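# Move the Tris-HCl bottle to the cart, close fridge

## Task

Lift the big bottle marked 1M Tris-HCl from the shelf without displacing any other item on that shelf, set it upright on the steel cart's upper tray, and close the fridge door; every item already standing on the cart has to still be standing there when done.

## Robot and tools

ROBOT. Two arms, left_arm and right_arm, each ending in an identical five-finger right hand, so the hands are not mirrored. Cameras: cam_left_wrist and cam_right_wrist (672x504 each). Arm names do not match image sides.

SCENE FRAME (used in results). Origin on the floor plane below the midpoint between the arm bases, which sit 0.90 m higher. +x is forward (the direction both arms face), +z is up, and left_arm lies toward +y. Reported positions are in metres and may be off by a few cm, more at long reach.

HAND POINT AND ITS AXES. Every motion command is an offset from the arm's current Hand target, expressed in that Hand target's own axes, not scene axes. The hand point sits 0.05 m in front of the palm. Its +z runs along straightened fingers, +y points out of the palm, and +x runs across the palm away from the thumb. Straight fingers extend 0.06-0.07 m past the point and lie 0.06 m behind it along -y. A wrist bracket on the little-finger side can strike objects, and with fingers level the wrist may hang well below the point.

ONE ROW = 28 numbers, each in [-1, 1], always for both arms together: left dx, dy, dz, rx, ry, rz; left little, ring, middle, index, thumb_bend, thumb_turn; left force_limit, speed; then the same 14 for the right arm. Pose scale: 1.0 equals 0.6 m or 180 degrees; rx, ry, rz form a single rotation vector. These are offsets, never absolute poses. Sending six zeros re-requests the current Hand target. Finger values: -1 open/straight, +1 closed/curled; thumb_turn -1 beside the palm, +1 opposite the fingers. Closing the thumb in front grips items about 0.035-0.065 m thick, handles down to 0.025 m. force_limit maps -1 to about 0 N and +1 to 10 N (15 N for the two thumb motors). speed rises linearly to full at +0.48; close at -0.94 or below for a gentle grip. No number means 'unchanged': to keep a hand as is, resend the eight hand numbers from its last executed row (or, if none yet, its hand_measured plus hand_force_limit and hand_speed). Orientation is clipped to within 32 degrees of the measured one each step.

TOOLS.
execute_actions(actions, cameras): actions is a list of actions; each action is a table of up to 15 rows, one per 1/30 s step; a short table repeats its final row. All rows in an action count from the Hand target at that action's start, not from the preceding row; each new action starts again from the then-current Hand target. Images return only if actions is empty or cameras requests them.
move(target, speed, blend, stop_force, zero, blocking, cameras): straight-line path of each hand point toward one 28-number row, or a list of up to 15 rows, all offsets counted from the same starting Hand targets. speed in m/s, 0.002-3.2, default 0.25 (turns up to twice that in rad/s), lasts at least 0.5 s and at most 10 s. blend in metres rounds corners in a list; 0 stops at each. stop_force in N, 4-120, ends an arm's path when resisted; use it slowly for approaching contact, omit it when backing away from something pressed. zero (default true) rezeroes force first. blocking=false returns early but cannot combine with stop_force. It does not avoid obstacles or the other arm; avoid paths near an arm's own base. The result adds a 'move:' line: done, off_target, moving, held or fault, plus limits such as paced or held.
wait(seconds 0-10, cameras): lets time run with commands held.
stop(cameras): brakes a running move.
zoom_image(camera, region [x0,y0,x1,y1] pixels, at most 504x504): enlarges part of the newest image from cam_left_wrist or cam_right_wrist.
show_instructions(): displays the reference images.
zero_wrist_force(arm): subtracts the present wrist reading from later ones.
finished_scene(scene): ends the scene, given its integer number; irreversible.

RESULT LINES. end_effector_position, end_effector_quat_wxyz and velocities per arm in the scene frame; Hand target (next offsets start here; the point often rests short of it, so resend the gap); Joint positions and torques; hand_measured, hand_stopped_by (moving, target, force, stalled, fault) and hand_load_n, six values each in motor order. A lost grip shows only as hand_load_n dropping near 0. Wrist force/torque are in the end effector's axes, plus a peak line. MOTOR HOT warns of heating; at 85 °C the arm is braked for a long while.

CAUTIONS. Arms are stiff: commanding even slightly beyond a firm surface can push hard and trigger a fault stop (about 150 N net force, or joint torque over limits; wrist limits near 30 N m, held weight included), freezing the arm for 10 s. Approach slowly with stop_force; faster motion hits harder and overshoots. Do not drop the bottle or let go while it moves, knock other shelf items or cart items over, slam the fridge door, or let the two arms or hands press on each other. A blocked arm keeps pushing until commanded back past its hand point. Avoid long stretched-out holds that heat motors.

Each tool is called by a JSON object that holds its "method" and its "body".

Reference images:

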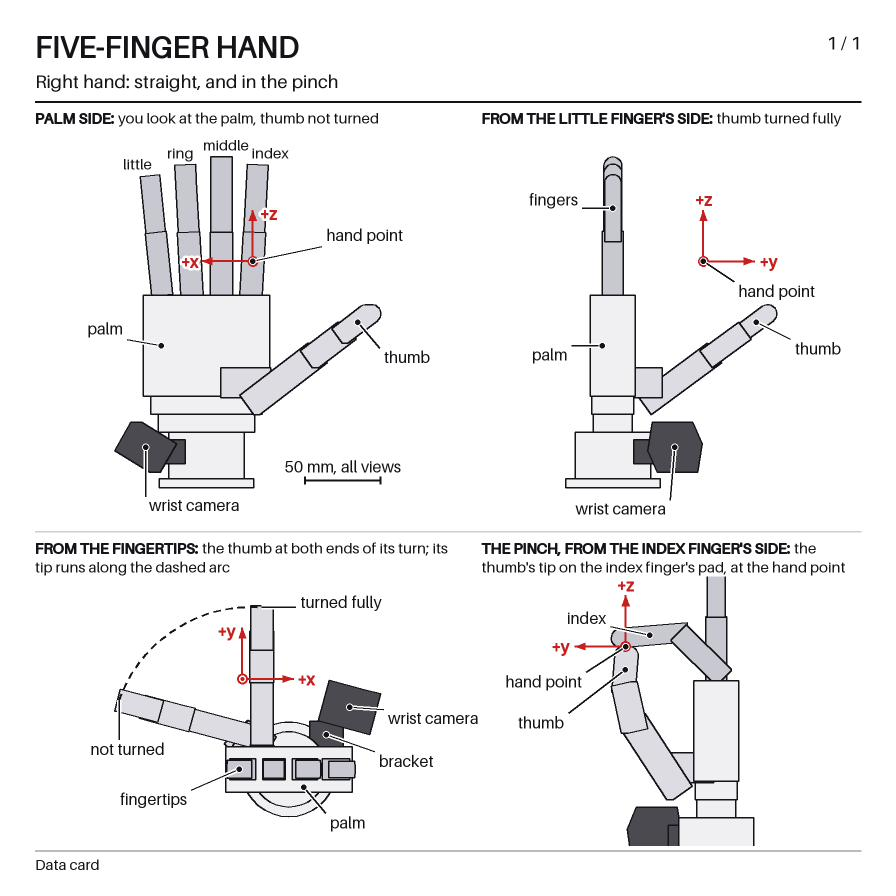

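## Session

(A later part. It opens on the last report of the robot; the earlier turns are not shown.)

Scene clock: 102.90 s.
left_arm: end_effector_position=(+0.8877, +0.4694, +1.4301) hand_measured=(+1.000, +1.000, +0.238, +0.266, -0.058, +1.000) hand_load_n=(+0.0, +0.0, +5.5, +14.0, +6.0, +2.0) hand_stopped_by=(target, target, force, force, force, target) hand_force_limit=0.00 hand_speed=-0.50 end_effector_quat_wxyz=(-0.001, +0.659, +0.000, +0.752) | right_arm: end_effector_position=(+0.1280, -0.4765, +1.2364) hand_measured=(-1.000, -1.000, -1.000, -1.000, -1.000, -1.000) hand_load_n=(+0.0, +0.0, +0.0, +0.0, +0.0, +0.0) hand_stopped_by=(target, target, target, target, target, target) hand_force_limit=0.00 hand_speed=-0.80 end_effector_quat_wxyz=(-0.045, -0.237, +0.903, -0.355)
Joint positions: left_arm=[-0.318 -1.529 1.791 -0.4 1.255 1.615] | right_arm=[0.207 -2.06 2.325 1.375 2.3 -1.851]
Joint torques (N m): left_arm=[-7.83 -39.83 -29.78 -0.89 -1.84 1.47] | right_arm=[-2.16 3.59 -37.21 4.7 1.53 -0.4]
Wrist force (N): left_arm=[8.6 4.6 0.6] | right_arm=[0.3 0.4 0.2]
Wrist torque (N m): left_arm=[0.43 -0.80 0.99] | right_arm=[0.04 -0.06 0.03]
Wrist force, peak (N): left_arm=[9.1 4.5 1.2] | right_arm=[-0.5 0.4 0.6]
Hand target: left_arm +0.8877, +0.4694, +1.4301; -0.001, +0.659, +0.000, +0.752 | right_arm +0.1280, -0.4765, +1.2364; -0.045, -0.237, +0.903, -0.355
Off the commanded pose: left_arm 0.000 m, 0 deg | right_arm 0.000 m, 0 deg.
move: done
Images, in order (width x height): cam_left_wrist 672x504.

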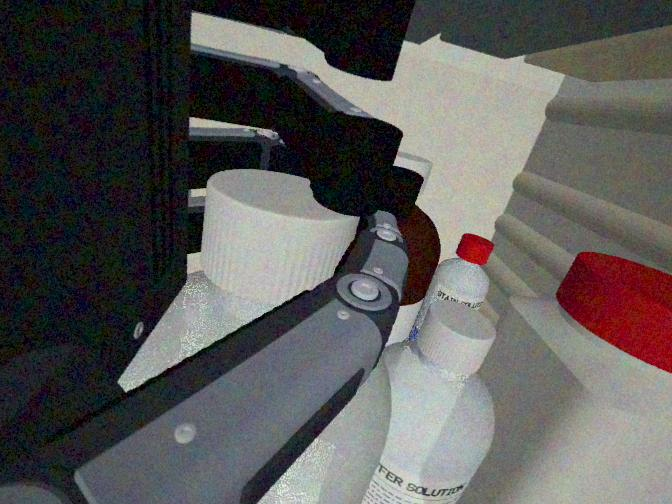

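{"method": "move", "body": {"target": [0,0,0,0,0,0,1,1,0.98,0.98,0.3,1,0.4,-0.6,0,0,0,0,0,0,-1,-1,-1,-1,-1,-1,0,-0.8], "speed": 0.02}}

{"method": "move", "body": {"target": [0.0066,0,0.0009,0,0,0,1,1,0.98,0.98,0.3,1,0.4,-0.6,0,0,0,0,0,0,-1,-1,-1,-1,-1,-1,0,-0.8], "speed": 0.015, "cameras": ["cam_left_wrist"]}}

{"method": "zoom_image", "body": {"camera": "cam_left_wrist", "region": [160, 100, 500, 380]}}

Scene clock: 105.47 s.
left_arm: end_effector_position=(+0.8877, +0.4694, +1.4301) hand_measured=(+1.000, +1.000, +0.254, +0.266, -0.048, +1.000) hand_load_n=(+0.0, +0.0, +13.5, +13.5, +9.5, +2.5) hand_stopped_by=(target, target, force, force, force, target) hand_force_limit=0.40 hand_speed=-0.60 end_effector_quat_wxyz=(-0.001, +0.659, +0.000, +0.752) | right_arm: end_effector_position=(+0.1280, -0.4765, +1.2364) hand_measured=(-1.000, -1.000, -1.000, -1.000, -1.000, -1.000) hand_load_n=(+0.0, +0.0, +0.0, +0.0, +0.0, +0.0) hand_stopped_by=(target, target, target, target, target, target) hand_force_limit=0.00 hand_speed=-0.80 end_effector_quat_wxyz=(-0.045, -0.237, +0.903, -0.355)
Joint positions: left_arm=[-0.318 -1.529 1.791 -0.4 1.255 1.615] | right_arm=[0.207 -2.06 2.325 1.375 2.3 -1.851]
Joint torques (N m): left_arm=[3.89 -39.81 -30.92 -2.31 -1.68 -0.32] | right_arm=[0.87 0.74 -37.78 5.15 1.44 0.68]
Wrist force (N): left_arm=[9.5 4.7 2.0] | right_arm=[-0.4 0.3 -0.2]
Wrist torque (N m): left_arm=[0.36 -0.87 1.01] | right_arm=[0.06 0.06 -0.01]
Wrist force, peak (N): left_arm=[9.6 4.6 1.9] | right_arm=[0.0 0.3 0.9]
Hand target: left_arm +0.8877, +0.4694, +1.4301; -0.001, +0.659, +0.000, +0.752 | right_arm +0.1280, -0.4765, +1.2364; -0.045, -0.237, +0.903, -0.355
Off the commanded pose: left_arm 0.000 m, 0 deg | right_arm 0.000 m, 0 deg.
move: done

Scene clock: 106.17 s.
left_arm: end_effector_position=(+0.8878, +0.4694, +1.4339) hand_measured=(+1.000, +1.000, +0.254, +0.266, -0.048, +1.000) hand_load_n=(+0.0, +0.0, +12.5, +13.5, +9.0, +2.0) hand_stopped_by=(target, target, force, force, force, target) hand_force_limit=0.40 hand_speed=-0.60 end_effector_quat_wxyz=(-0.001, +0.659, +0.000, +0.752) | right_arm: end_effector_position=(+0.1280, -0.4765, +1.2364) hand_measured=(-1.000, -1.000, -1.000, -1.000, -1.000, -1.000) hand_load_n=(+0.0, +0.0, +0.0, +0.5, +0.0, +0.0) hand_stopped_by=(target, target, target, target, target, target) hand_force_limit=0.00 hand_speed=-0.80 end_effector_quat_wxyz=(-0.045, -0.237, +0.903, -0.355)
Joint positions: left_arm=[-0.318 -1.53 1.786 -0.393 1.255 1.615] | right_arm=[0.207 -2.06 2.325 1.375 2.3 -1.851]
Joint torques (N m): left_arm=[7.59 -69.21 -56.66 1 -1.55 -0.41] | right_arm=[0.13 3.18 -36.35 4.63 1.24 0.5]
Wrist force (N): left_arm=[2.2 3.4 1.2] | right_arm=[0.0 0.6 0.4]
Wrist torque (N m): left_arm=[0.39 -0.57 0.50] | right_arm=[0.07 -0.02 0.02]
Wrist force, peak (N): left_arm=[9.6 4.6 1.9] | right_arm=[-0.2 0.5 0.8]
Hand target: left_arm +0.8878, +0.4694, +1.4341; -0.001, +0.659, +0.000, +0.752 | right_arm +0.1280, -0.4765, +1.2364; -0.045, -0.237, +0.903, -0.355
Off the commanded pose: left_arm 0.000 m, 0 deg | right_arm 0.000 m, 0 deg.
move: done
Images, in order (width x height): cam_left_wrist 672x504.

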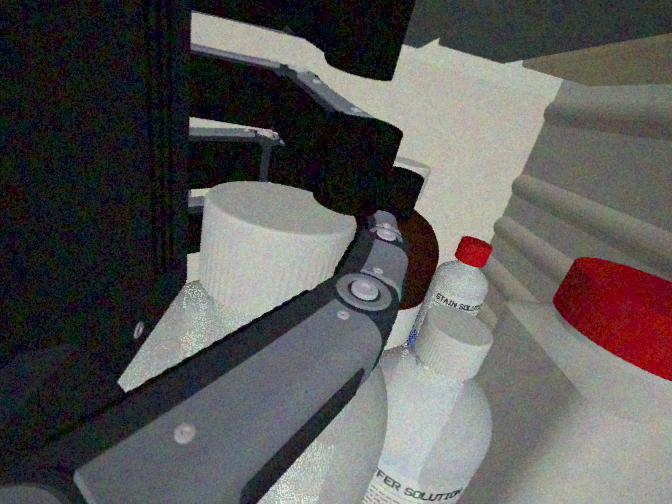

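Scaled by 1.482 from the camera's 672x504 image, which has a finer 960x720 frame.

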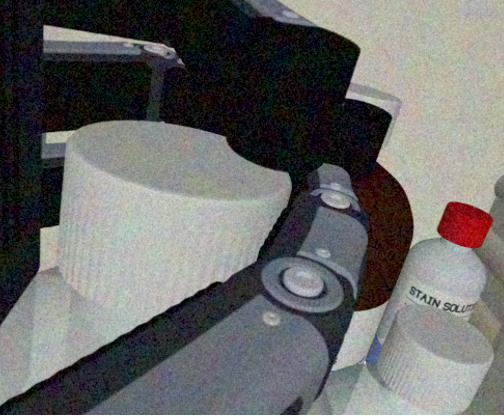

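{"method": "move", "body": {"target": [0,0,0,0,0,0,1,1,-1,-1,-1,1,-0.4,0.3,0,0,0,0,0,0,-1,-1,-1,-1,-1,-1,0,-0.8], "speed": 0.02, "cameras": ["cam_left_wrist"]}}

{"method": "zoom_image", "body": {"camera": "cam_left_wrist", "region": [160, 100, 500, 380]}}

Scene clock: 108.33 s.
left_arm: end_effector_position=(+0.8878, +0.4694, +1.4341) hand_measured=(+1.000, +1.000, -1.000, -1.000, -1.000, +1.000) hand_load_n=(+0.0, +0.0, +0.0, +0.0, +0.0, +0.0) hand_stopped_by=(target, target, target, target, target, target) hand_force_limit=-0.40 hand_speed=0.30 end_effector_quat_wxyz=(-0.001, +0.659, +0.000, +0.752) | right_arm: end_effector_position=(+0.1280, -0.4765, +1.2364) hand_measured=(-1.000, -1.000, -1.000, -1.000, -1.000, -1.000) hand_load_n=(+0.0, +0.0, +0.0, +0.0, +0.0, -0.5) hand_stopped_by=(target, target, target, target, target, target) hand_force_limit=0.00 hand_speed=-0.80 end_effector_quat_wxyz=(-0.045, -0.237, +0.903, -0.355)
Joint positions: left_arm=[-0.318 -1.53 1.786 -0.393 1.255 1.615] | right_arm=[0.207 -2.06 2.325 1.375 2.3 -1.851]
Joint torques (N m): left_arm=[8.32 -65.24 -56.55 0.86 -1.45 -0.6] | right_arm=[-0.39 2.3 -37.12 4.8 0.9 0.07]
Wrist force (N): left_arm=[2.6 3.4 1.4] | right_arm=[0.4 0.2 0.4]
Wrist torque (N m): left_arm=[0.42 -0.61 0.51] | right_arm=[0.01 -0.07 0.03]
Wrist force, peak (N): left_arm=[2.3 3.7 1.5] | right_arm=[-0.1 0.4 0.7]
Hand target: left_arm +0.8878, +0.4694, +1.4341; -0.001, +0.659, +0.000, +0.752 | right_arm +0.1280, -0.4765, +1.2364; -0.045, -0.237, +0.903, -0.355
Off the commanded pose: left_arm 0.000 m, 0 deg | right_arm 0.000 m, 0 deg.
move: done
Images, in order (width x height): cam_left_wrist 672x504.

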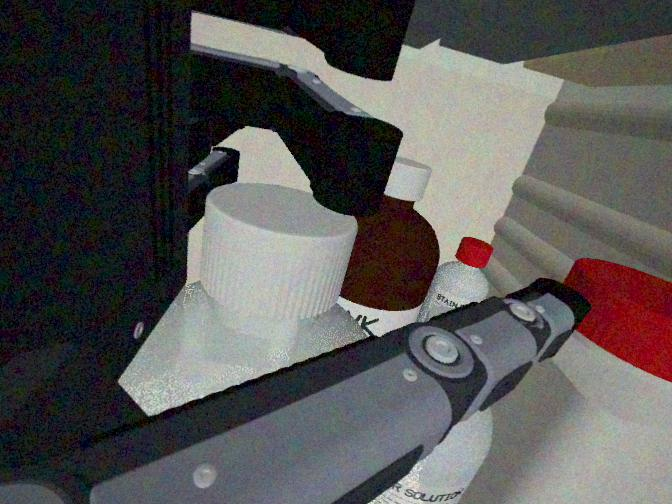

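Scaled by 1.482 from the camera's 672x504 image, which has a finer 960x720 frame.

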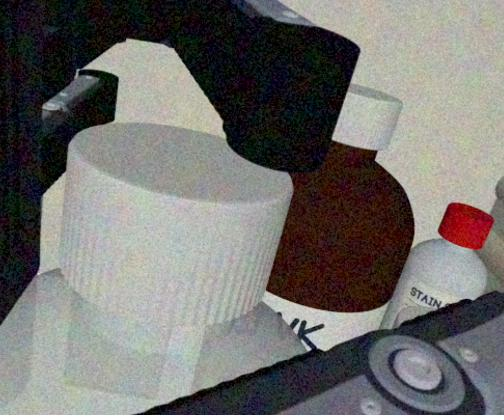

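{"method": "move", "body": {"target": [[0,-0.005,0,0,0,0,1,1,-1,-1,-1,1,-0.4,0.3,0,0,0,0,0,0,-1,-1,-1,-1,-1,-1,0,-0.8],[-0.0072,-0.005,0.0292,0,0,0,1,1,-1,-1,-1,1,-0.4,0.3,0,0,0,0,0,0,-1,-1,-1,-1,-1,-1,0,-0.8]], "speed": 0.015, "stop_force": 5, "cameras": ["cam_left_wrist"]}}

{"method": "zoom_image", "body": {"camera": "cam_left_wrist", "region": [160, 100, 500, 380]}}

Scene clock: 110.97 s.
left_arm: end_effector_position=(+0.9057, +0.4724, +1.4321) hand_measured=(+1.000, +1.000, -1.000, -1.000, -1.000, +1.000) hand_load_n=(+0.0, +0.0, +0.0, +0.0, +0.0, +0.5) hand_stopped_by=(target, target, target, target, target, target) hand_force_limit=-0.40 hand_speed=0.30 end_effector_quat_wxyz=(-0.001, +0.659, +0.000, +0.752) | right_arm: end_effector_position=(+0.1280, -0.4765, +1.2364) hand_measured=(-1.000, -1.000, -1.000, -1.000, -1.000, -1.000) hand_load_n=(+0.0, +0.0, +0.0, +0.0, +0.0, -0.5) hand_stopped_by=(target, target, target, target, target, target) hand_force_limit=0.00 hand_speed=-0.80 end_effector_quat_wxyz=(-0.045, -0.237, +0.903, -0.355)
Joint positions: left_arm=[-0.304 -1.5 1.757 -0.394 1.269 1.613] | right_arm=[0.207 -2.06 2.325 1.375 2.3 -1.851]
Joint torques (N m): left_arm=[11.42 -41.08 -57.31 -6.32 1.92 -1.24] | right_arm=[-0.88 4.36 -38.55 4.83 1.55 0.07]
Wrist force (N): left_arm=[2.8 3.3 1.0] | right_arm=[0.0 0.5 0.3]
Wrist torque (N m): left_arm=[0.43 -0.60 0.53] | right_arm=[0.07 -0.01 0.02]
Wrist force, peak (N): left_arm=[2.8 3.5 1.3] | right_arm=[-0.3 0.4 0.7]
Hand target: left_arm +0.9057, +0.4724, +1.4321; -0.001, +0.659, +0.000, +0.752 | right_arm +0.1280, -0.4765, +1.2364; -0.045, -0.237, +0.903, -0.355
Off the commanded pose: left_arm 0.000 m, 0 deg | right_arm 0.000 m, 0 deg.
move: done
Images, in order (width x height): cam_left_wrist 672x504.

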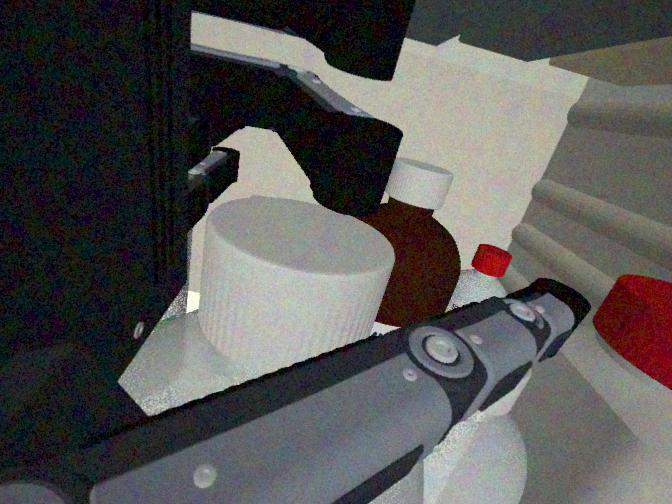

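Scaled by 1.482 from the camera's 672x504 image, which has a finer 960x720 frame.

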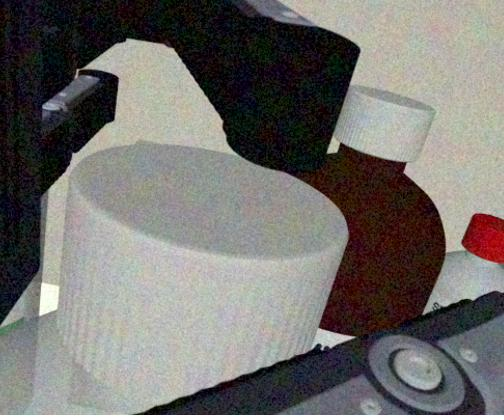

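{"method": "move", "body": {"target": [-0.003,0,0,0,0,0,1,1,-1,-1,-1,1,-0.4,0.3,0,0,0,0,0,0,-1,-1,-1,-1,-1,-1,0,-0.8], "speed": 0.01, "stop_force": 4}}

{"method": "move", "body": {"target": [0,0,0,0,0,0,1,1,1,1,-1,1,0,-0.5,0,0,0,0,0,0,-1,-1,-1,-1,-1,-1,0,-0.8], "speed": 0.02, "cameras": ["cam_left_wrist"]}}

{"method": "zoom_image", "body": {"camera": "cam_left_wrist", "region": [160, 100, 500, 380]}}

Scene clock: 112.50 s.
left_arm: end_effector_position=(+0.9059, +0.4724, +1.4303) hand_measured=(+1.000, +1.000, -1.000, -1.000, -1.000, +1.000) hand_load_n=(+0.0, +0.0, +0.0, +0.0, +0.0, +0.0) hand_stopped_by=(target, target, target, target, target, target) hand_force_limit=-0.40 hand_speed=0.30 end_effector_quat_wxyz=(-0.001, +0.659, +0.000, +0.752) | right_arm: end_effector_position=(+0.1280, -0.4765, +1.2364) hand_measured=(-1.000, -1.000, -1.000, -1.000, -1.000, -1.000) hand_load_n=(+0.0, +0.0, +0.0, +0.0, +0.0, +0.0) hand_stopped_by=(target, target, target, target, target, target) hand_force_limit=0.00 hand_speed=-0.80 end_effector_quat_wxyz=(-0.045, -0.237, +0.903, -0.355)
Joint positions: left_arm=[-0.304 -1.498 1.758 -0.397 1.269 1.613] | right_arm=[0.207 -2.06 2.325 1.375 2.3 -1.851]
Joint torques (N m): left_arm=[14.21 -45.38 -34.82 -6.38 2.23 -0.76] | right_arm=[-0.98 0.05 -38.27 4.48 1.13 0.26]
Wrist force (N): left_arm=[2.8 3.5 1.0] | right_arm=[0.4 0.5 0.4]
Wrist torque (N m): left_arm=[0.46 -0.60 0.53] | right_arm=[0.06 -0.07 0.04]
Wrist force, peak (N): left_arm=[2.9 3.4 1.0] | right_arm=[-0.2 0.7 0.7]
Hand target: left_arm +0.9059, +0.4724, +1.4303; -0.001, +0.659, +0.000, +0.752 | right_arm +0.1280, -0.4765, +1.2364; -0.045, -0.237, +0.903, -0.355
Off the commanded pose: left_arm 0.000 m, 0 deg | right_arm 0.000 m, 0 deg.
move: done

Scene clock: 114.00 s.
left_arm: end_effector_position=(+0.9059, +0.4724, +1.4304) hand_measured=(+1.000, +1.000, +0.652, +0.698, -1.000, +1.000) hand_load_n=(+0.0, +0.0, +0.0, +5.0, +0.0, +0.5) hand_stopped_by=(target, target, force, force, target, target) hand_force_limit=0.00 hand_speed=-0.50 end_effector_quat_wxyz=(-0.001, +0.659, +0.000, +0.752) | right_arm: end_effector_position=(+0.1280, -0.4765, +1.2364) hand_measured=(-1.000, -1.000, -1.000, -1.000, -1.000, -1.000) hand_load_n=(+0.0, +0.0, +0.0, +0.0, +0.0, +0.0) hand_stopped_by=(target, target, target, target, target, target) hand_force_limit=0.00 hand_speed=-0.80 end_effector_quat_wxyz=(-0.045, -0.237, +0.903, -0.355)
Joint positions: left_arm=[-0.304 -1.498 1.759 -0.397 1.269 1.613] | right_arm=[0.207 -2.06 2.325 1.375 2.3 -1.851]
Joint torques (N m): left_arm=[12.59 -43.99 -35.56 -1.07 2 -1.21] | right_arm=[0.53 3.34 -37.31 4.24 1.36 0.29]
Wrist force (N): left_arm=[7.3 3.5 1.9] | right_arm=[-0.1 0.2 0.3]
Wrist torque (N m): left_arm=[0.36 -0.89 0.96] | right_arm=[0.01 0.00 0.00]
Wrist force, peak (N): left_arm=[7.7 3.6 2.5] | right_arm=[0.6 0.3 0.6]
Hand target: left_arm +0.9059, +0.4724, +1.4303; -0.001, +0.659, +0.000, +0.752 | right_arm +0.1280, -0.4765, +1.2364; -0.045, -0.237, +0.903, -0.355
Off the commanded pose: left_arm 0.000 m, 0 deg | right_arm 0.000 m, 0 deg.
move: done
Images, in order (width x height): cam_left_wrist 672x504.

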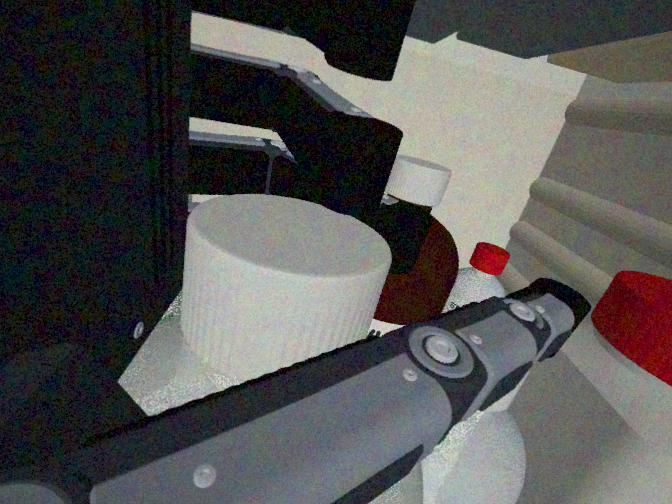

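Scaled by 1.482 from the camera's 672x504 image, which has a finer 960x720 frame.

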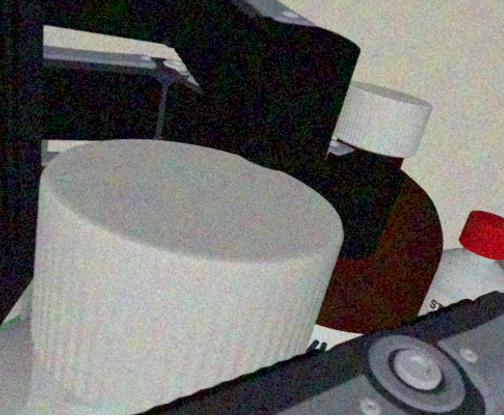

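{"method": "move", "body": {"target": [0,0,0,0,0,0,1,1,0.98,0.98,-1,1,0.6,-0.6,0,0,0,0,0,0,-1,-1,-1,-1,-1,-1,0,-0.8], "speed": 0.02, "cameras": ["cam_left_wrist"]}}

Scene clock: 114.67 s.
left_arm: end_effector_position=(+0.9059, +0.4724, +1.4303) hand_measured=(+1.000, +1.000, +0.720, +0.728, -1.000, +1.000) hand_load_n=(+0.0, +0.0, +8.5, +1.0, +0.0, +0.5) hand_stopped_by=(target, target, force, force, target, target) hand_force_limit=0.60 hand_speed=-0.60 end_effector_quat_wxyz=(-0.001, +0.659, +0.000, +0.752) | right_arm: end_effector_position=(+0.1280, -0.4765, +1.2364) hand_measured=(-1.000, -1.000, -1.000, -1.000, -1.000, -1.000) hand_load_n=(+0.0, +0.0, +0.0, +0.0, +0.0, +0.0) hand_stopped_by=(target, target, target, target, target, target) hand_force_limit=0.00 hand_speed=-0.80 end_effector_quat_wxyz=(-0.045, -0.237, +0.903, -0.355)
Joint positions: left_arm=[-0.304 -1.498 1.759 -0.397 1.269 1.613] | right_arm=[0.207 -2.06 2.325 1.375 2.3 -1.851]
Joint torques (N m): left_arm=[10.19 -46.33 -36.09 2.14 1.83 -0.84] | right_arm=[-2.96 3.35 -37.09 4.66 1.09 0.45]
Wrist force (N): left_arm=[14.6 3.2 3.2] | right_arm=[0.0 0.5 0.4]
Wrist torque (N m): left_arm=[0.25 -1.39 1.62] | right_arm=[0.05 -0.01 0.01]
Wrist force, peak (N): left_arm=[16.9 4.0 3.7] | right_arm=[0.3 0.6 0.4]
Hand target: left_arm +0.9059, +0.4724, +1.4303; -0.001, +0.659, +0.000, +0.752 | right_arm +0.1280, -0.4765, +1.2364; -0.045, -0.237, +0.903, -0.355
Off the commanded pose: left_arm 0.000 m, 0 deg | right_arm 0.000 m, 0 deg.
move: done
Images, in order (width x height): cam_left_wrist 672x504.

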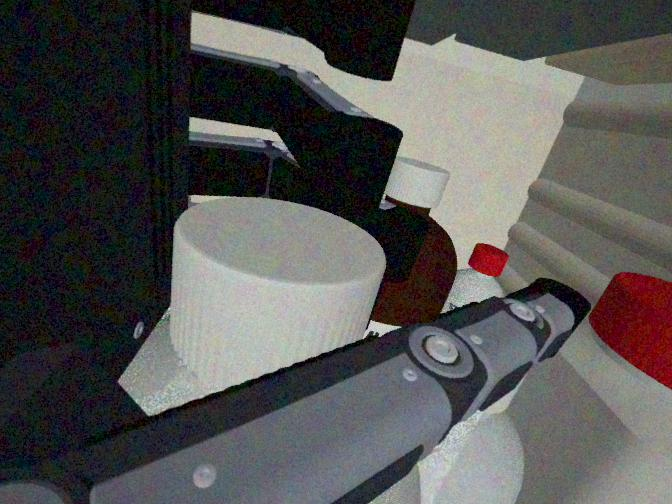

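{"method": "move", "body": {"target": [0.005,0,0.0007,0,0,0,1,1,0.98,0.98,-1,1,0.6,-0.6,0,0,0,0,0,0,-1,-1,-1,-1,-1,-1,0,-0.8], "speed": 0.015, "cameras": ["cam_left_wrist"]}}

Scene clock: 115.67 s.
left_arm: end_effector_position=(+0.9060, +0.4724, +1.4332) hand_measured=(+1.000, +1.000, +0.720, +0.728, -1.000, +1.000) hand_load_n=(+0.0, +0.0, +0.0, +0.0, +0.0, +0.0) hand_stopped_by=(target, target, force, force, target, target) hand_force_limit=0.60 hand_speed=-0.60 end_effector_quat_wxyz=(-0.001, +0.659, +0.000, +0.752) | right_arm: end_effector_position=(+0.1280, -0.4765, +1.2364) hand_measured=(-1.000, -1.000, -1.000, -1.000, -1.000, -1.000) hand_load_n=(+0.0, +0.0, +0.0, +0.0, +0.5, +0.5) hand_stopped_by=(target, target, target, target, target, target) hand_force_limit=0.00 hand_speed=-0.80 end_effector_quat_wxyz=(-0.045, -0.237, +0.903, -0.355)
Joint positions: left_arm=[-0.304 -1.5 1.755 -0.392 1.269 1.613] | right_arm=[0.207 -2.06 2.325 1.375 2.3 -1.851]
Joint torques (N m): left_arm=[10.6 -69.11 -59.2 0.97 2.1 -0.57] | right_arm=[-2.11 3.07 -36.79 4.78 1.14 0.02]
Wrist force (N): left_arm=[2.8 3.4 1.0] | right_arm=[-0.2 0.1 0.4]
Wrist torque (N m): left_arm=[0.42 -0.61 0.54] | right_arm=[-0.01 0.02 -0.01]
Wrist force, peak (N): left_arm=[15.1 3.0 3.7] | right_arm=[0.2 0.9 0.4]
Hand target: left_arm +0.9060, +0.4724, +1.4334; -0.001, +0.659, +0.000, +0.752 | right_arm +0.1280, -0.4765, +1.2364; -0.045, -0.237, +0.903, -0.355
Off the commanded pose: left_arm 0.000 m, 0 deg | right_arm 0.000 m, 0 deg.
move: done
Images, in order (width x height): cam_left_wrist 672x504.

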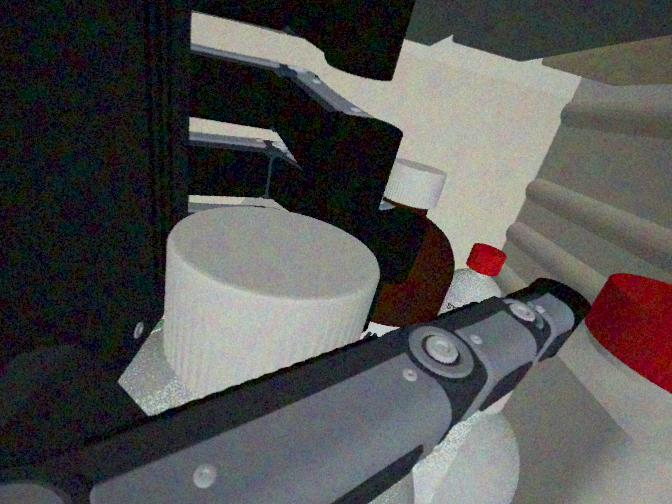

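{"method": "move", "body": {"target": [0,0,0,0,0,0,1,1,1.0,1.0,-1,1,0.6,-0.6,0,0,0,0,0,0,-1,-1,-1,-1,-1,-1,0,-0.8], "speed": 0.02, "cameras": ["cam_left_wrist"]}}

{"method": "zoom_image", "body": {"camera": "cam_left_wrist", "region": [160, 100, 500, 380]}}

Scene clock: 123.57 s.
left_arm: end_effector_position=(+0.9060, +0.4724, +1.4336) hand_measured=(+1.000, +1.000, +0.824, +0.860, -1.000, +1.000) hand_load_n=(+0.0, +0.0, +2.5, +12.5, +0.0, +0.0) hand_stopped_by=(target, target, force, force, target, target) hand_force_limit=0.60 hand_speed=-0.60 end_effector_quat_wxyz=(-0.001, +0.659, +0.000, +0.752) | right_arm: end_effector_position=(+0.1280, -0.4765, +1.2364) hand_measured=(-1.000, -1.000, -1.000, -1.000, -1.000, -1.000) hand_load_n=(+0.0, +0.0, -0.5, +0.0, +0.0, +0.0) hand_stopped_by=(target, target, target, target, target, target) hand_force_limit=0.00 hand_speed=-0.80 end_effector_quat_wxyz=(-0.045, -0.237, +0.903, -0.355)
Joint positions: left_arm=[-0.304 -1.5 1.754 -0.392 1.269 1.613] | right_arm=[0.207 -2.06 2.325 1.375 2.3 -1.851]
Joint torques (N m): left_arm=[11.15 -41.79 -28.1 1.34 1.71 -1.21] | right_arm=[-0.27 0.09 -36.55 4.9 0.9 0.41]
Wrist force (N): left_arm=[16.0 3.6 2.6] | right_arm=[0.1 0.1 0.3]
Wrist torque (N m): left_arm=[0.28 -1.63 1.80] | right_arm=[0.01 -0.02 0.00]
Wrist force, peak (N): left_arm=[18.5 3.9 2.8] | right_arm=[0.0 0.4 0.8]
Hand target: left_arm +0.9060, +0.4724, +1.4334; -0.001, +0.659, +0.000, +0.752 | right_arm +0.1280, -0.4765, +1.2364; -0.045, -0.237, +0.903, -0.355
Off the commanded pose: left_arm 0.000 m, 0 deg | right_arm 0.000 m, 0 deg.
move: done
Images, in order (width x height): cam_left_wrist 672x504.

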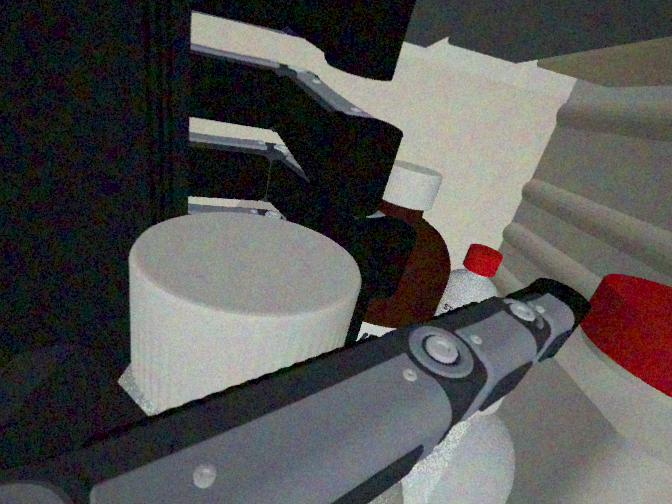

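Scaled by 1.482 from the camera's 672x504 image, which has a finer 960x720 frame.

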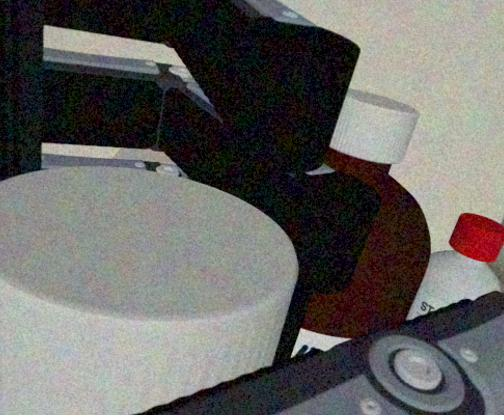

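{"method": "move", "body": {"target": [0,0,0,0,0,0,1,1,-1,-1,-1,1,-0.4,0.3,0,0,0,0,0,0,-1,-1,-1,-1,-1,-1,0,-0.8], "speed": 0.02, "cameras": ["cam_left_wrist"]}}

{"method": "zoom_image", "body": {"camera": "cam_left_wrist", "region": [100, 100, 500, 420]}}

Scene clock: 125.63 s.
left_arm: end_effector_position=(+0.9060, +0.4724, +1.4333) hand_measured=(+1.000, +1.000, -1.000, -1.000, -1.000, +1.000) hand_load_n=(+0.0, +0.0, -0.5, +0.0, +0.0, +0.5) hand_stopped_by=(target, target, target, target, target, target) hand_force_limit=-0.40 hand_speed=0.30 end_effector_quat_wxyz=(-0.001, +0.659, +0.000, +0.752) | right_arm: end_effector_position=(+0.1280, -0.4765, +1.2364) hand_measured=(-1.000, -1.000, -1.000, -1.000, -1.000, -1.000) hand_load_n=(+0.0, +0.0, +0.0, +0.0, +0.0, +0.0) hand_stopped_by=(target, target, target, target, target, target) hand_force_limit=0.00 hand_speed=-0.80 end_effector_quat_wxyz=(-0.045, -0.237, +0.903, -0.355)
Joint positions: left_arm=[-0.304 -1.5 1.754 -0.392 1.269 1.613] | right_arm=[0.207 -2.06 2.325 1.375 2.3 -1.851]
Joint torques (N m): left_arm=[11.05 -70.93 -57.78 -5.58 -0.49 -1.3] | right_arm=[-2.3 1.6 -37.19 4.8 0.92 0.35]
Wrist force (N): left_arm=[2.2 3.7 0.3] | right_arm=[0.0 0.7 0.1]
Wrist torque (N m): left_arm=[0.45 -0.58 0.53] | right_arm=[0.09 0.00 0.02]
Wrist force, peak (N): left_arm=[19.0 3.7 3.3] | right_arm=[-0.1 0.7 0.9]
Hand target: left_arm +0.9060, +0.4724, +1.4334; -0.001, +0.659, +0.000, +0.752 | right_arm +0.1280, -0.4765, +1.2364; -0.045, -0.237, +0.903, -0.355
Off the commanded pose: left_arm 0.000 m, 0 deg | right_arm 0.000 m, 0 deg.
move: done
Images, in order (width x height): cam_left_wrist 672x504.

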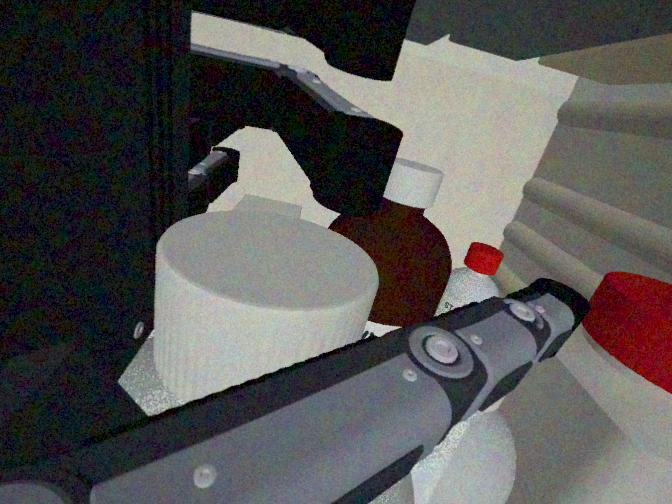

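Scaled by 1.260 from the camera's 672x504 image, which has a finer 960x720 frame.

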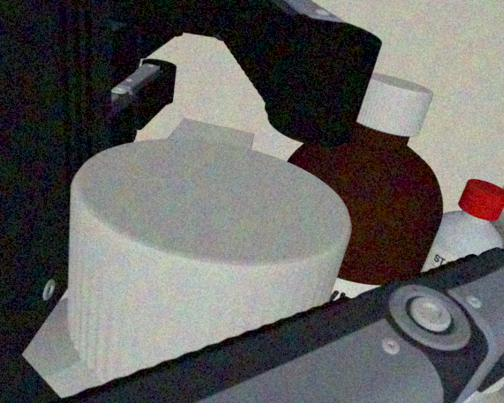

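{"method": "move", "body": {"target": [[0.011,0.0067,-0.0708,0,0,0,1,1,-1,-1,-1,1,-0.4,0.3,0,0,0,0,0,0,-1,-1,-1,-1,-1,-1,0,-0.8],[-0.0087,0.0067,-0.0733,0,-0.0417,0,1,1,-1,-1,-1,1,-0.4,0.3,0,0,0,0,0,0,-1,-1,-1,-1,-1,-1,0,-0.8]], "speed": 0.04, "cameras": ["cam_left_wrist"]}}

{"method": "zoom_image", "body": {"camera": "cam_left_wrist", "region": [160, 100, 500, 380]}}

Scene clock: 129.70 s.
left_arm: end_effector_position=(+0.8630, +0.4684, +1.4225) hand_measured=(+1.000, +1.000, -1.000, -1.000, -1.000, +1.000) hand_load_n=(+0.0, +0.0, +0.0, -0.5, +0.0, +0.0) hand_stopped_by=(target, target, target, target, target, target) hand_force_limit=-0.40 hand_speed=0.30 end_effector_quat_wxyz=(-0.001, +0.707, +0.000, +0.707) | right_arm: end_effector_position=(+0.1280, -0.4765, +1.2364) hand_measured=(-1.000, -1.000, -1.000, -1.000, -1.000, -1.000) hand_load_n=(+0.0, +0.0, +0.0, +0.0, +0.0, -0.5) hand_stopped_by=(target, target, target, target, target, target) hand_force_limit=0.00 hand_speed=-0.80 end_effector_quat_wxyz=(-0.045, -0.237, +0.903, -0.355)
Joint positions: left_arm=[-0.333 -1.552 1.764 -0.212 1.238 1.572] | right_arm=[0.207 -2.06 2.325 1.375 2.3 -1.851]
Joint torques (N m): left_arm=[14.2 -32.85 -52.96 1.16 2.2 -2.51] | right_arm=[0.3 1.6 -35.69 4.31 1.16 0.21]
Wrist force (N): left_arm=[6.4 2.5 -0.3] | right_arm=[0.1 0.7 0.4]
Wrist torque (N m): left_arm=[0.44 -0.70 0.95] | right_arm=[0.08 -0.03 0.02]
Wrist force, peak (N): left_arm=[7.4 2.1 0.4] | right_arm=[0.2 0.4 0.7]
Hand target: left_arm +0.8630, +0.4684, +1.4225; -0.001, +0.707, +0.000, +0.707 | right_arm +0.1280, -0.4765, +1.2364; -0.045, -0.237, +0.903, -0.355
Off the commanded pose: left_arm 0.000 m, 0 deg | right_arm 0.000 m, 0 deg.
move: done
Images, in order (width x height): cam_left_wrist 672x504.

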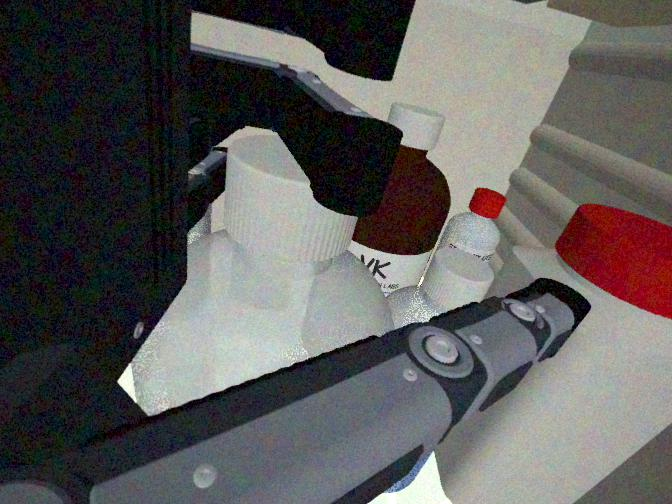

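Scaled by 1.482 from the camera's 672x504 image, which has a finer 960x720 frame.

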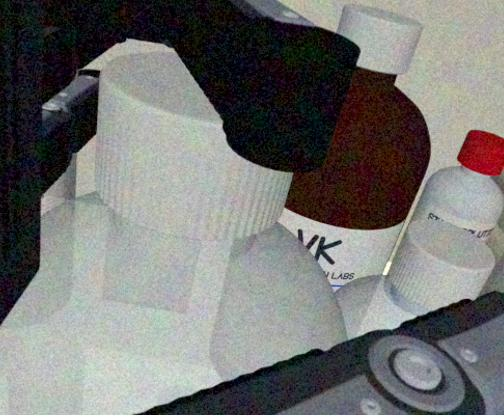

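{"method": "move", "body": {"target": [0.0028,0,0,0,0,0,1,1,-1,-1,-1,1,-0.4,0.3,0,0,0,0,0,0,-1,-1,-1,-1,-1,-1,0,-0.8], "speed": 0.02}}

{"method": "move", "body": {"target": [0,0,0,0,0,0,1,1,-1,-1,0.1,1,-0.5,-0.5,0,0,0,0,0,0,-1,-1,-1,-1,-1,-1,0,-0.8], "speed": 0.02, "cameras": ["cam_left_wrist"]}}

{"method": "zoom_image", "body": {"camera": "cam_left_wrist", "region": [160, 100, 500, 380]}}

Scene clock: 130.77 s.
left_arm: end_effector_position=(+0.8630, +0.4684, +1.4240) hand_measured=(+1.000, +1.000, -1.000, -1.000, -1.000, +1.000) hand_load_n=(+0.0, +0.0, +0.0, +0.0, +0.0, +0.0) hand_stopped_by=(target, target, target, target, target, target) hand_force_limit=-0.40 hand_speed=0.30 end_effector_quat_wxyz=(-0.001, +0.707, +0.000, +0.707) | right_arm: end_effector_position=(+0.1280, -0.4765, +1.2364) hand_measured=(-1.000, -1.000, -1.000, -1.000, -1.000, -1.000) hand_load_n=(+0.0, +0.0, +0.0, +0.0, +0.0, +0.0) hand_stopped_by=(target, target, target, target, target, target) hand_force_limit=0.00 hand_speed=-0.80 end_effector_quat_wxyz=(-0.045, -0.237, +0.903, -0.355)
Joint positions: left_arm=[-0.333 -1.553 1.761 -0.209 1.238 1.572] | right_arm=[0.207 -2.06 2.325 1.375 2.3 -1.851]
Joint torques (N m): left_arm=[12.91 -61.83 -58.7 1.5 1.82 -2.11] | right_arm=[-0.24 4.98 -37.42 4.57 1.53 0.04]
Wrist force (N): left_arm=[2.8 3.0 1.5] | right_arm=[0.1 0.1 0.5]
Wrist torque (N m): left_arm=[0.37 -0.60 0.76] | right_arm=[0.00 -0.04 0.01]
Wrist force, peak (N): left_arm=[7.3 2.4 0.0] | right_arm=[0.1 0.5 0.7]
Hand target: left_arm +0.8630, +0.4684, +1.4241; -0.001, +0.707, +0.000, +0.707 | right_arm +0.1280, -0.4765, +1.2364; -0.045, -0.237, +0.903, -0.355
Off the commanded pose: left_arm 0.000 m, 0 deg | right_arm 0.000 m, 0 deg.
move: done

Scene clock: 132.40 s.
left_arm: end_effector_position=(+0.8630, +0.4683, +1.4242) hand_measured=(+1.000, +1.000, -1.000, -1.000, -0.032, +1.000) hand_load_n=(+0.0, +0.0, +0.0, +0.0, +2.5, +0.5) hand_stopped_by=(target, target, target, target, force, target) hand_force_limit=-0.50 hand_speed=-0.50 end_effector_quat_wxyz=(-0.001, +0.707, +0.000, +0.707) | right_arm: end_effector_position=(+0.1280, -0.4765, +1.2364) hand_measured=(-1.000, -1.000, -1.000, -1.000, -1.000, -1.000) hand_load_n=(+0.0, +0.0, +0.0, +0.0, +0.0, +0.0) hand_stopped_by=(target, target, target, target, target, target) hand_force_limit=0.00 hand_speed=-0.80 end_effector_quat_wxyz=(-0.045, -0.237, +0.903, -0.355)
Joint positions: left_arm=[-0.333 -1.553 1.761 -0.208 1.238 1.572] | right_arm=[0.207 -2.06 2.325 1.375 2.3 -1.851]
Joint torques (N m): left_arm=[13.6 -58.61 -52.83 1.37 1.5 -2.17] | right_arm=[-2.2 4.87 -36.94 4.99 0.92 -0.31]
Wrist force (N): left_arm=[3.8 3.7 1.5] | right_arm=[-0.3 0.3 0.0]
Wrist torque (N m): left_arm=[0.40 -0.66 0.88] | right_arm=[0.04 0.04 -0.01]
Wrist force, peak (N): left_arm=[4.6 4.8 0.8] | right_arm=[-0.6 0.0 0.7]
Hand target: left_arm +0.8630, +0.4684, +1.4241; -0.001, +0.707, +0.000, +0.707 | right_arm +0.1280, -0.4765, +1.2364; -0.045, -0.237, +0.903, -0.355
Off the commanded pose: left_arm 0.000 m, 0 deg | right_arm 0.000 m, 0 deg.
move: done
Images, in order (width x height): cam_left_wrist 672x504.

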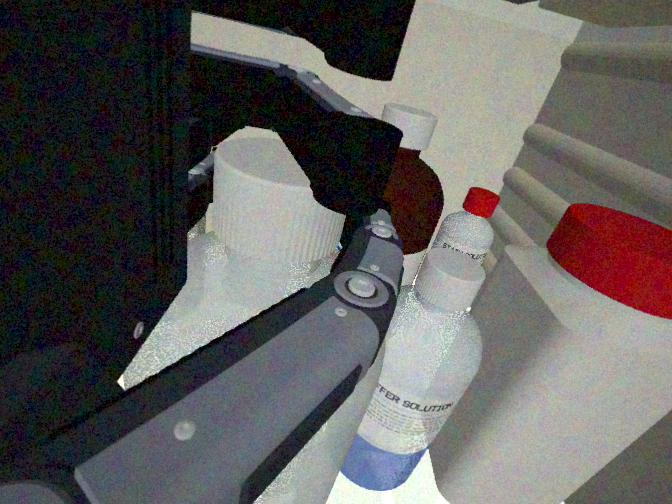

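Scaled by 1.482 from the camera's 672x504 image, which has a finer 960x720 frame.

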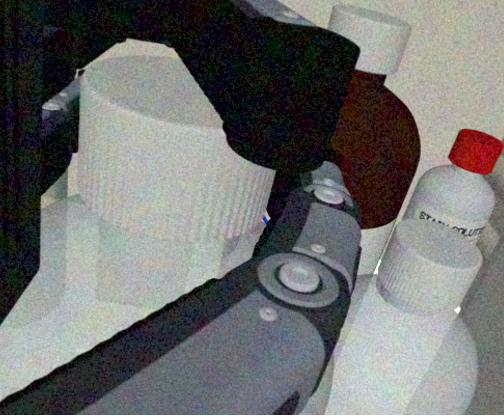

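{"method": "move", "body": {"target": [0,0,0,0,0,0,1,1,1,1,0.1,1,-0.3,-0.5,0,0,0,0,0,0,-1,-1,-1,-1,-1,-1,0,-0.8], "speed": 0.02, "cameras": ["cam_left_wrist"]}}

{"method": "zoom_image", "body": {"camera": "cam_left_wrist", "region": [160, 100, 500, 380]}}

Scene clock: 133.60 s.
left_arm: end_effector_position=(+0.8630, +0.4683, +1.4242) hand_measured=(+1.000, +1.000, -0.084, -0.130, -0.036, +1.000) hand_load_n=(-0.5, +0.0, +3.0, +1.0, +15.5, +3.0) hand_stopped_by=(target, target, force, force, force, target) hand_force_limit=-0.30 hand_speed=-0.50 end_effector_quat_wxyz=(-0.001, +0.707, +0.000, +0.707) | right_arm: end_effector_position=(+0.1280, -0.4765, +1.2364) hand_measured=(-1.000, -1.000, -1.000, -1.000, -1.000, -1.000) hand_load_n=(+0.0, +0.0, +0.0, +0.0, +0.0, +0.0) hand_stopped_by=(target, target, target, target, target, target) hand_force_limit=0.00 hand_speed=-0.80 end_effector_quat_wxyz=(-0.045, -0.237, +0.903, -0.355)
Joint positions: left_arm=[-0.333 -1.553 1.761 -0.208 1.238 1.572] | right_arm=[0.207 -2.06 2.325 1.375 2.3 -1.851]
Joint torques (N m): left_arm=[12.74 -46.31 -42.85 1.38 -1.6 -1.86] | right_arm=[-1.32 0.43 -37.93 4.76 1.04 0.16]
Wrist force (N): left_arm=[9.2 3.4 -0.6] | right_arm=[0.0 0.2 0.3]
Wrist torque (N m): left_arm=[0.48 -0.46 0.98] | right_arm=[0.02 0.00 0.00]
Wrist force, peak (N): left_arm=[11.4 2.7 4.1] | right_arm=[0.1 0.6 0.7]
Hand target: left_arm +0.8630, +0.4684, +1.4241; -0.001, +0.707, +0.000, +0.707 | right_arm +0.1280, -0.4765, +1.2364; -0.045, -0.237, +0.903, -0.355
Off the commanded pose: left_arm 0.000 m, 0 deg | right_arm 0.000 m, 0 deg.
move: done
Images, in order (width x height): cam_left_wrist 672x504.

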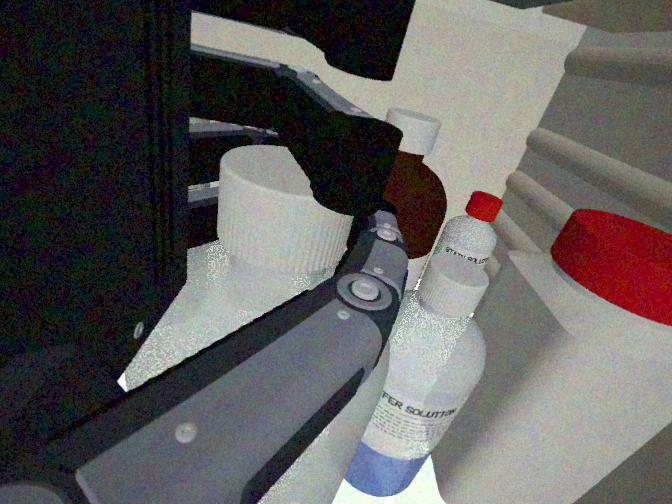

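Scaled by 1.482 from the camera's 672x504 image, which has a finer 960x720 frame.

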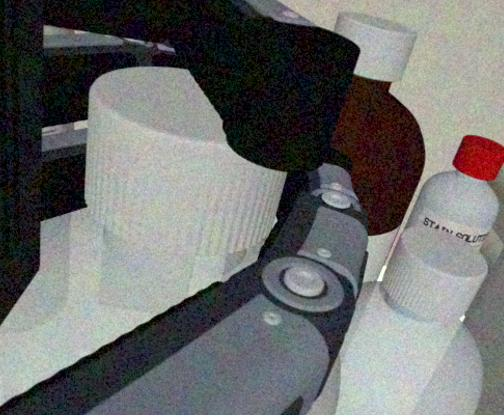

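{"method": "move", "body": {"target": [0,0,0,0,0,0,1,1,0.98,0.98,0.1,1,0.3,-0.6,0,0,0,0,0,0,-1,-1,-1,-1,-1,-1,0,-0.8], "speed": 0.02}}

{"method": "move", "body": {"target": [0.005,0,0,0,0,0,1,1,0.98,0.98,0.1,1,0.3,-0.6,0,0,0,0,0,0,-1,-1,-1,-1,-1,-1,0,-0.8], "speed": 0.015, "cameras": ["cam_left_wrist"]}}

{"method": "zoom_image", "body": {"camera": "cam_left_wrist", "region": [160, 100, 500, 380]}}

Scene clock: 134.33 s.
left_arm: end_effector_position=(+0.8630, +0.4684, +1.4242) hand_measured=(+1.000, +1.000, -0.052, -0.026, -0.036, +1.000) hand_load_n=(+0.0, +0.0, +0.0, +4.0, +13.5, +2.5) hand_stopped_by=(target, target, force, force, force, target) hand_force_limit=0.30 hand_speed=-0.60 end_effector_quat_wxyz=(-0.001, +0.707, +0.000, +0.707) | right_arm: end_effector_position=(+0.1280, -0.4765, +1.2364) hand_measured=(-1.000, -1.000, -1.000, -1.000, -1.000, -1.000) hand_load_n=(+0.0, +0.0, +0.0, +0.0, +0.0, +0.0) hand_stopped_by=(target, target, target, target, target, target) hand_force_limit=0.00 hand_speed=-0.80 end_effector_quat_wxyz=(-0.045, -0.237, +0.903, -0.355)
Joint positions: left_arm=[-0.333 -1.553 1.761 -0.208 1.238 1.572] | right_arm=[0.207 -2.06 2.325 1.375 2.3 -1.851]
Joint torques (N m): left_arm=[7.68 -43.4 -36.7 1.29 -1.41 -1.29] | right_arm=[-0.07 2.9 -38.25 4.57 1.31 0.21]
Wrist force (N): left_arm=[10.9 3.3 -1.0] | right_arm=[0.1 0.4 0.8]
Wrist torque (N m): left_arm=[0.47 -0.40 1.19] | right_arm=[0.02 -0.02 0.02]
Wrist force, peak (N): left_arm=[11.8 3.2 -0.6] | right_arm=[0.1 0.4 0.8]
Hand target: left_arm +0.8630, +0.4684, +1.4241; -0.001, +0.707, +0.000, +0.707 | right_arm +0.1280, -0.4765, +1.2364; -0.045, -0.237, +0.903, -0.355
Off the commanded pose: left_arm 0.000 m, 0 deg | right_arm 0.000 m, 0 deg.
move: done

Scene clock: 135.03 s.
left_arm: end_effector_position=(+0.8630, +0.4684, +1.4268) hand_measured=(+1.000, +1.000, -0.052, -0.026, -0.036, +1.000) hand_load_n=(+0.0, +0.0, +0.5, +4.0, +12.0, +4.0) hand_stopped_by=(target, target, force, force, force, target) hand_force_limit=0.30 hand_speed=-0.60 end_effector_quat_wxyz=(-0.001, +0.707, +0.000, +0.707) | right_arm: end_effector_position=(+0.1280, -0.4765, +1.2364) hand_measured=(-1.000, -1.000, -1.000, -1.000, -1.000, -1.000) hand_load_n=(+0.0, +0.0, +0.0, +0.0, +0.0, +0.0) hand_stopped_by=(target, target, target, target, target, target) hand_force_limit=0.00 hand_speed=-0.80 end_effector_quat_wxyz=(-0.045, -0.237, +0.903, -0.355)
Joint positions: left_arm=[-0.333 -1.554 1.757 -0.203 1.238 1.572] | right_arm=[0.207 -2.06 2.325 1.375 2.3 -1.851]
Joint torques (N m): left_arm=[8.55 -72.29 -63.64 -0.19 -1.58 -1.19] | right_arm=[-3.19 2.23 -38.83 4.71 1.18 0.17]
Wrist force (N): left_arm=[-6.4 3.4 0.8] | right_arm=[0.1 0.0 0.3]
Wrist torque (N m): left_arm=[0.40 -0.48 0.61] | right_arm=[-0.01 -0.02 0.00]
Wrist force, peak (N): left_arm=[11.9 3.2 -1.0] | right_arm=[0.1 0.6 1.0]
Hand target: left_arm +0.8630, +0.4683, +1.4271; -0.001, +0.707, +0.000, +0.707 | right_arm +0.1280, -0.4765, +1.2364; -0.045, -0.237, +0.903, -0.355
Off the commanded pose: left_arm 0.000 m, 0 deg | right_arm 0.000 m, 0 deg.
move: done
Images, in order (width x height): cam_left_wrist 672x504.

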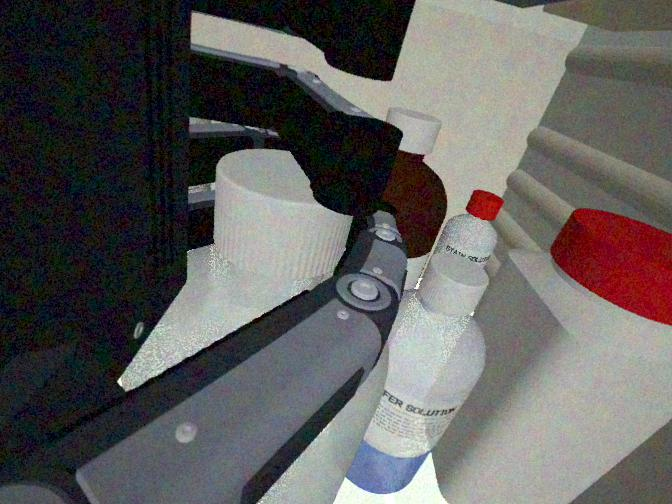

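Scaled by 1.482 from the camera's 672x504 image, which has a finer 960x720 frame.

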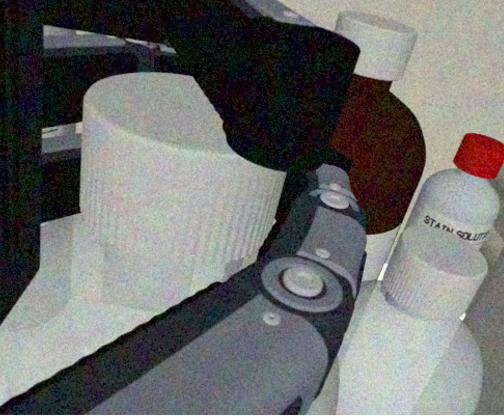

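{"method": "execute_actions", "body": {"actions": [[[0,0,0,0,0,0,1,1,1,1,0.1,1,0.4,-0.9,0,0,0,0,0,0,-1,-1,-1,-1,-1,-1,0,-0.8]],[[0,0,0,0,0,0,1,1,1,1,0.1,1,0.4,-0.9,0,0,0,0,0,0,-1,-1,-1,-1,-1,-1,0,-0.8]]], "cameras": ["cam_left_wrist"]}}

Scene clock: 137.10 s.
left_arm: end_effector_position=(+0.8630, +0.4684, +1.4272) hand_measured=(+1.000, +1.000, +0.242, +0.242, -0.032, +1.000) hand_load_n=(+0.0, +0.0, +9.5, +6.0, +3.0, +0.0) hand_stopped_by=(target, target, force, force, force, target) hand_force_limit=0.40 hand_speed=-0.90 end_effector_quat_wxyz=(-0.001, +0.707, +0.000, +0.707) | right_arm: end_effector_position=(+0.1280, -0.4765, +1.2364) hand_measured=(-1.000, -1.000, -1.000, -1.000, -1.000, -1.000) hand_load_n=(+0.0, +0.0, +0.0, +0.0, +0.0, +0.0) hand_stopped_by=(target, target, target, target, target, target) hand_force_limit=0.00 hand_speed=-0.80 end_effector_quat_wxyz=(-0.045, -0.237, +0.903, -0.355)
Joint positions: left_arm=[-0.333 -1.554 1.757 -0.203 1.238 1.572] | right_arm=[0.207 -2.06 2.325 1.375 2.3 -1.851]
Joint torques (N m): left_arm=[3.69 -56.72 -48.66 -0.89 -1.85 -0.42] | right_arm=[-1.37 3.35 -38.37 5.44 0.93 0.16]
Wrist force (N): left_arm=[4.7 3.7 2.5] | right_arm=[-0.5 0.3 0.5]
Wrist torque (N m): left_arm=[0.36 -0.72 0.98] | right_arm=[0.02 0.07 -0.03]
Wrist force, peak (N): left_arm=[-8.2 3.4 1.2] | right_arm=[-0.6 0.4 0.6]
Hand target: left_arm +0.8630, +0.4683, +1.4271; -0.001, +0.707, +0.000, +0.707 | right_arm +0.1280, -0.4765, +1.2364; -0.045, -0.237, +0.903, -0.355
Off the commanded pose: left_arm 0.000 m, 0 deg | right_arm 0.000 m, 0 deg.
Step readings (end_effector_position of left_arm | right_arm):
0: (+0.8630, +0.4684, +1.4271) | (+0.1280, -0.4765, +1.2364)
1: (+0.8630, +0.4684, +1.4271) | (+0.1280, -0.4765, +1.2364)
2: (+0.8630, +0.4684, +1.4271) | (+0.1280, -0.4765, +1.2364)
4: (+0.8630, +0.4684, +1.4272) | (+0.1280, -0.4765, +1.2364)
8: (+0.8630, +0.4684, +1.4272) | (+0.1280, -0.4765, +1.2364)
15: (+0.8630, +0.4684, +1.4272) | (+0.1280, -0.4765, +1.2364)
16: (+0.8630, +0.4684, +1.4272) | (+0.1280, -0.4765, +1.2364)
17: (+0.8630, +0.4684, +1.4272) | (+0.1280, -0.4765, +1.2364)
19: (+0.8630, +0.4684, +1.4272) | (+0.1280, -0.4765, +1.2364)
23: (+0.8630, +0.4684, +1.4272) | (+0.1280, -0.4765, +1.2364)
30: (+0.8630, +0.4684, +1.4272) | (+0.1280, -0.4765, +1.2364)
Images, in order (width x height): cam_left_wrist 672x504.

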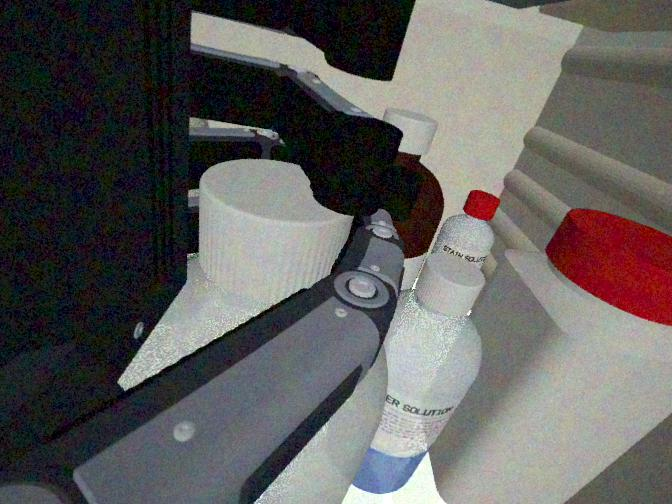

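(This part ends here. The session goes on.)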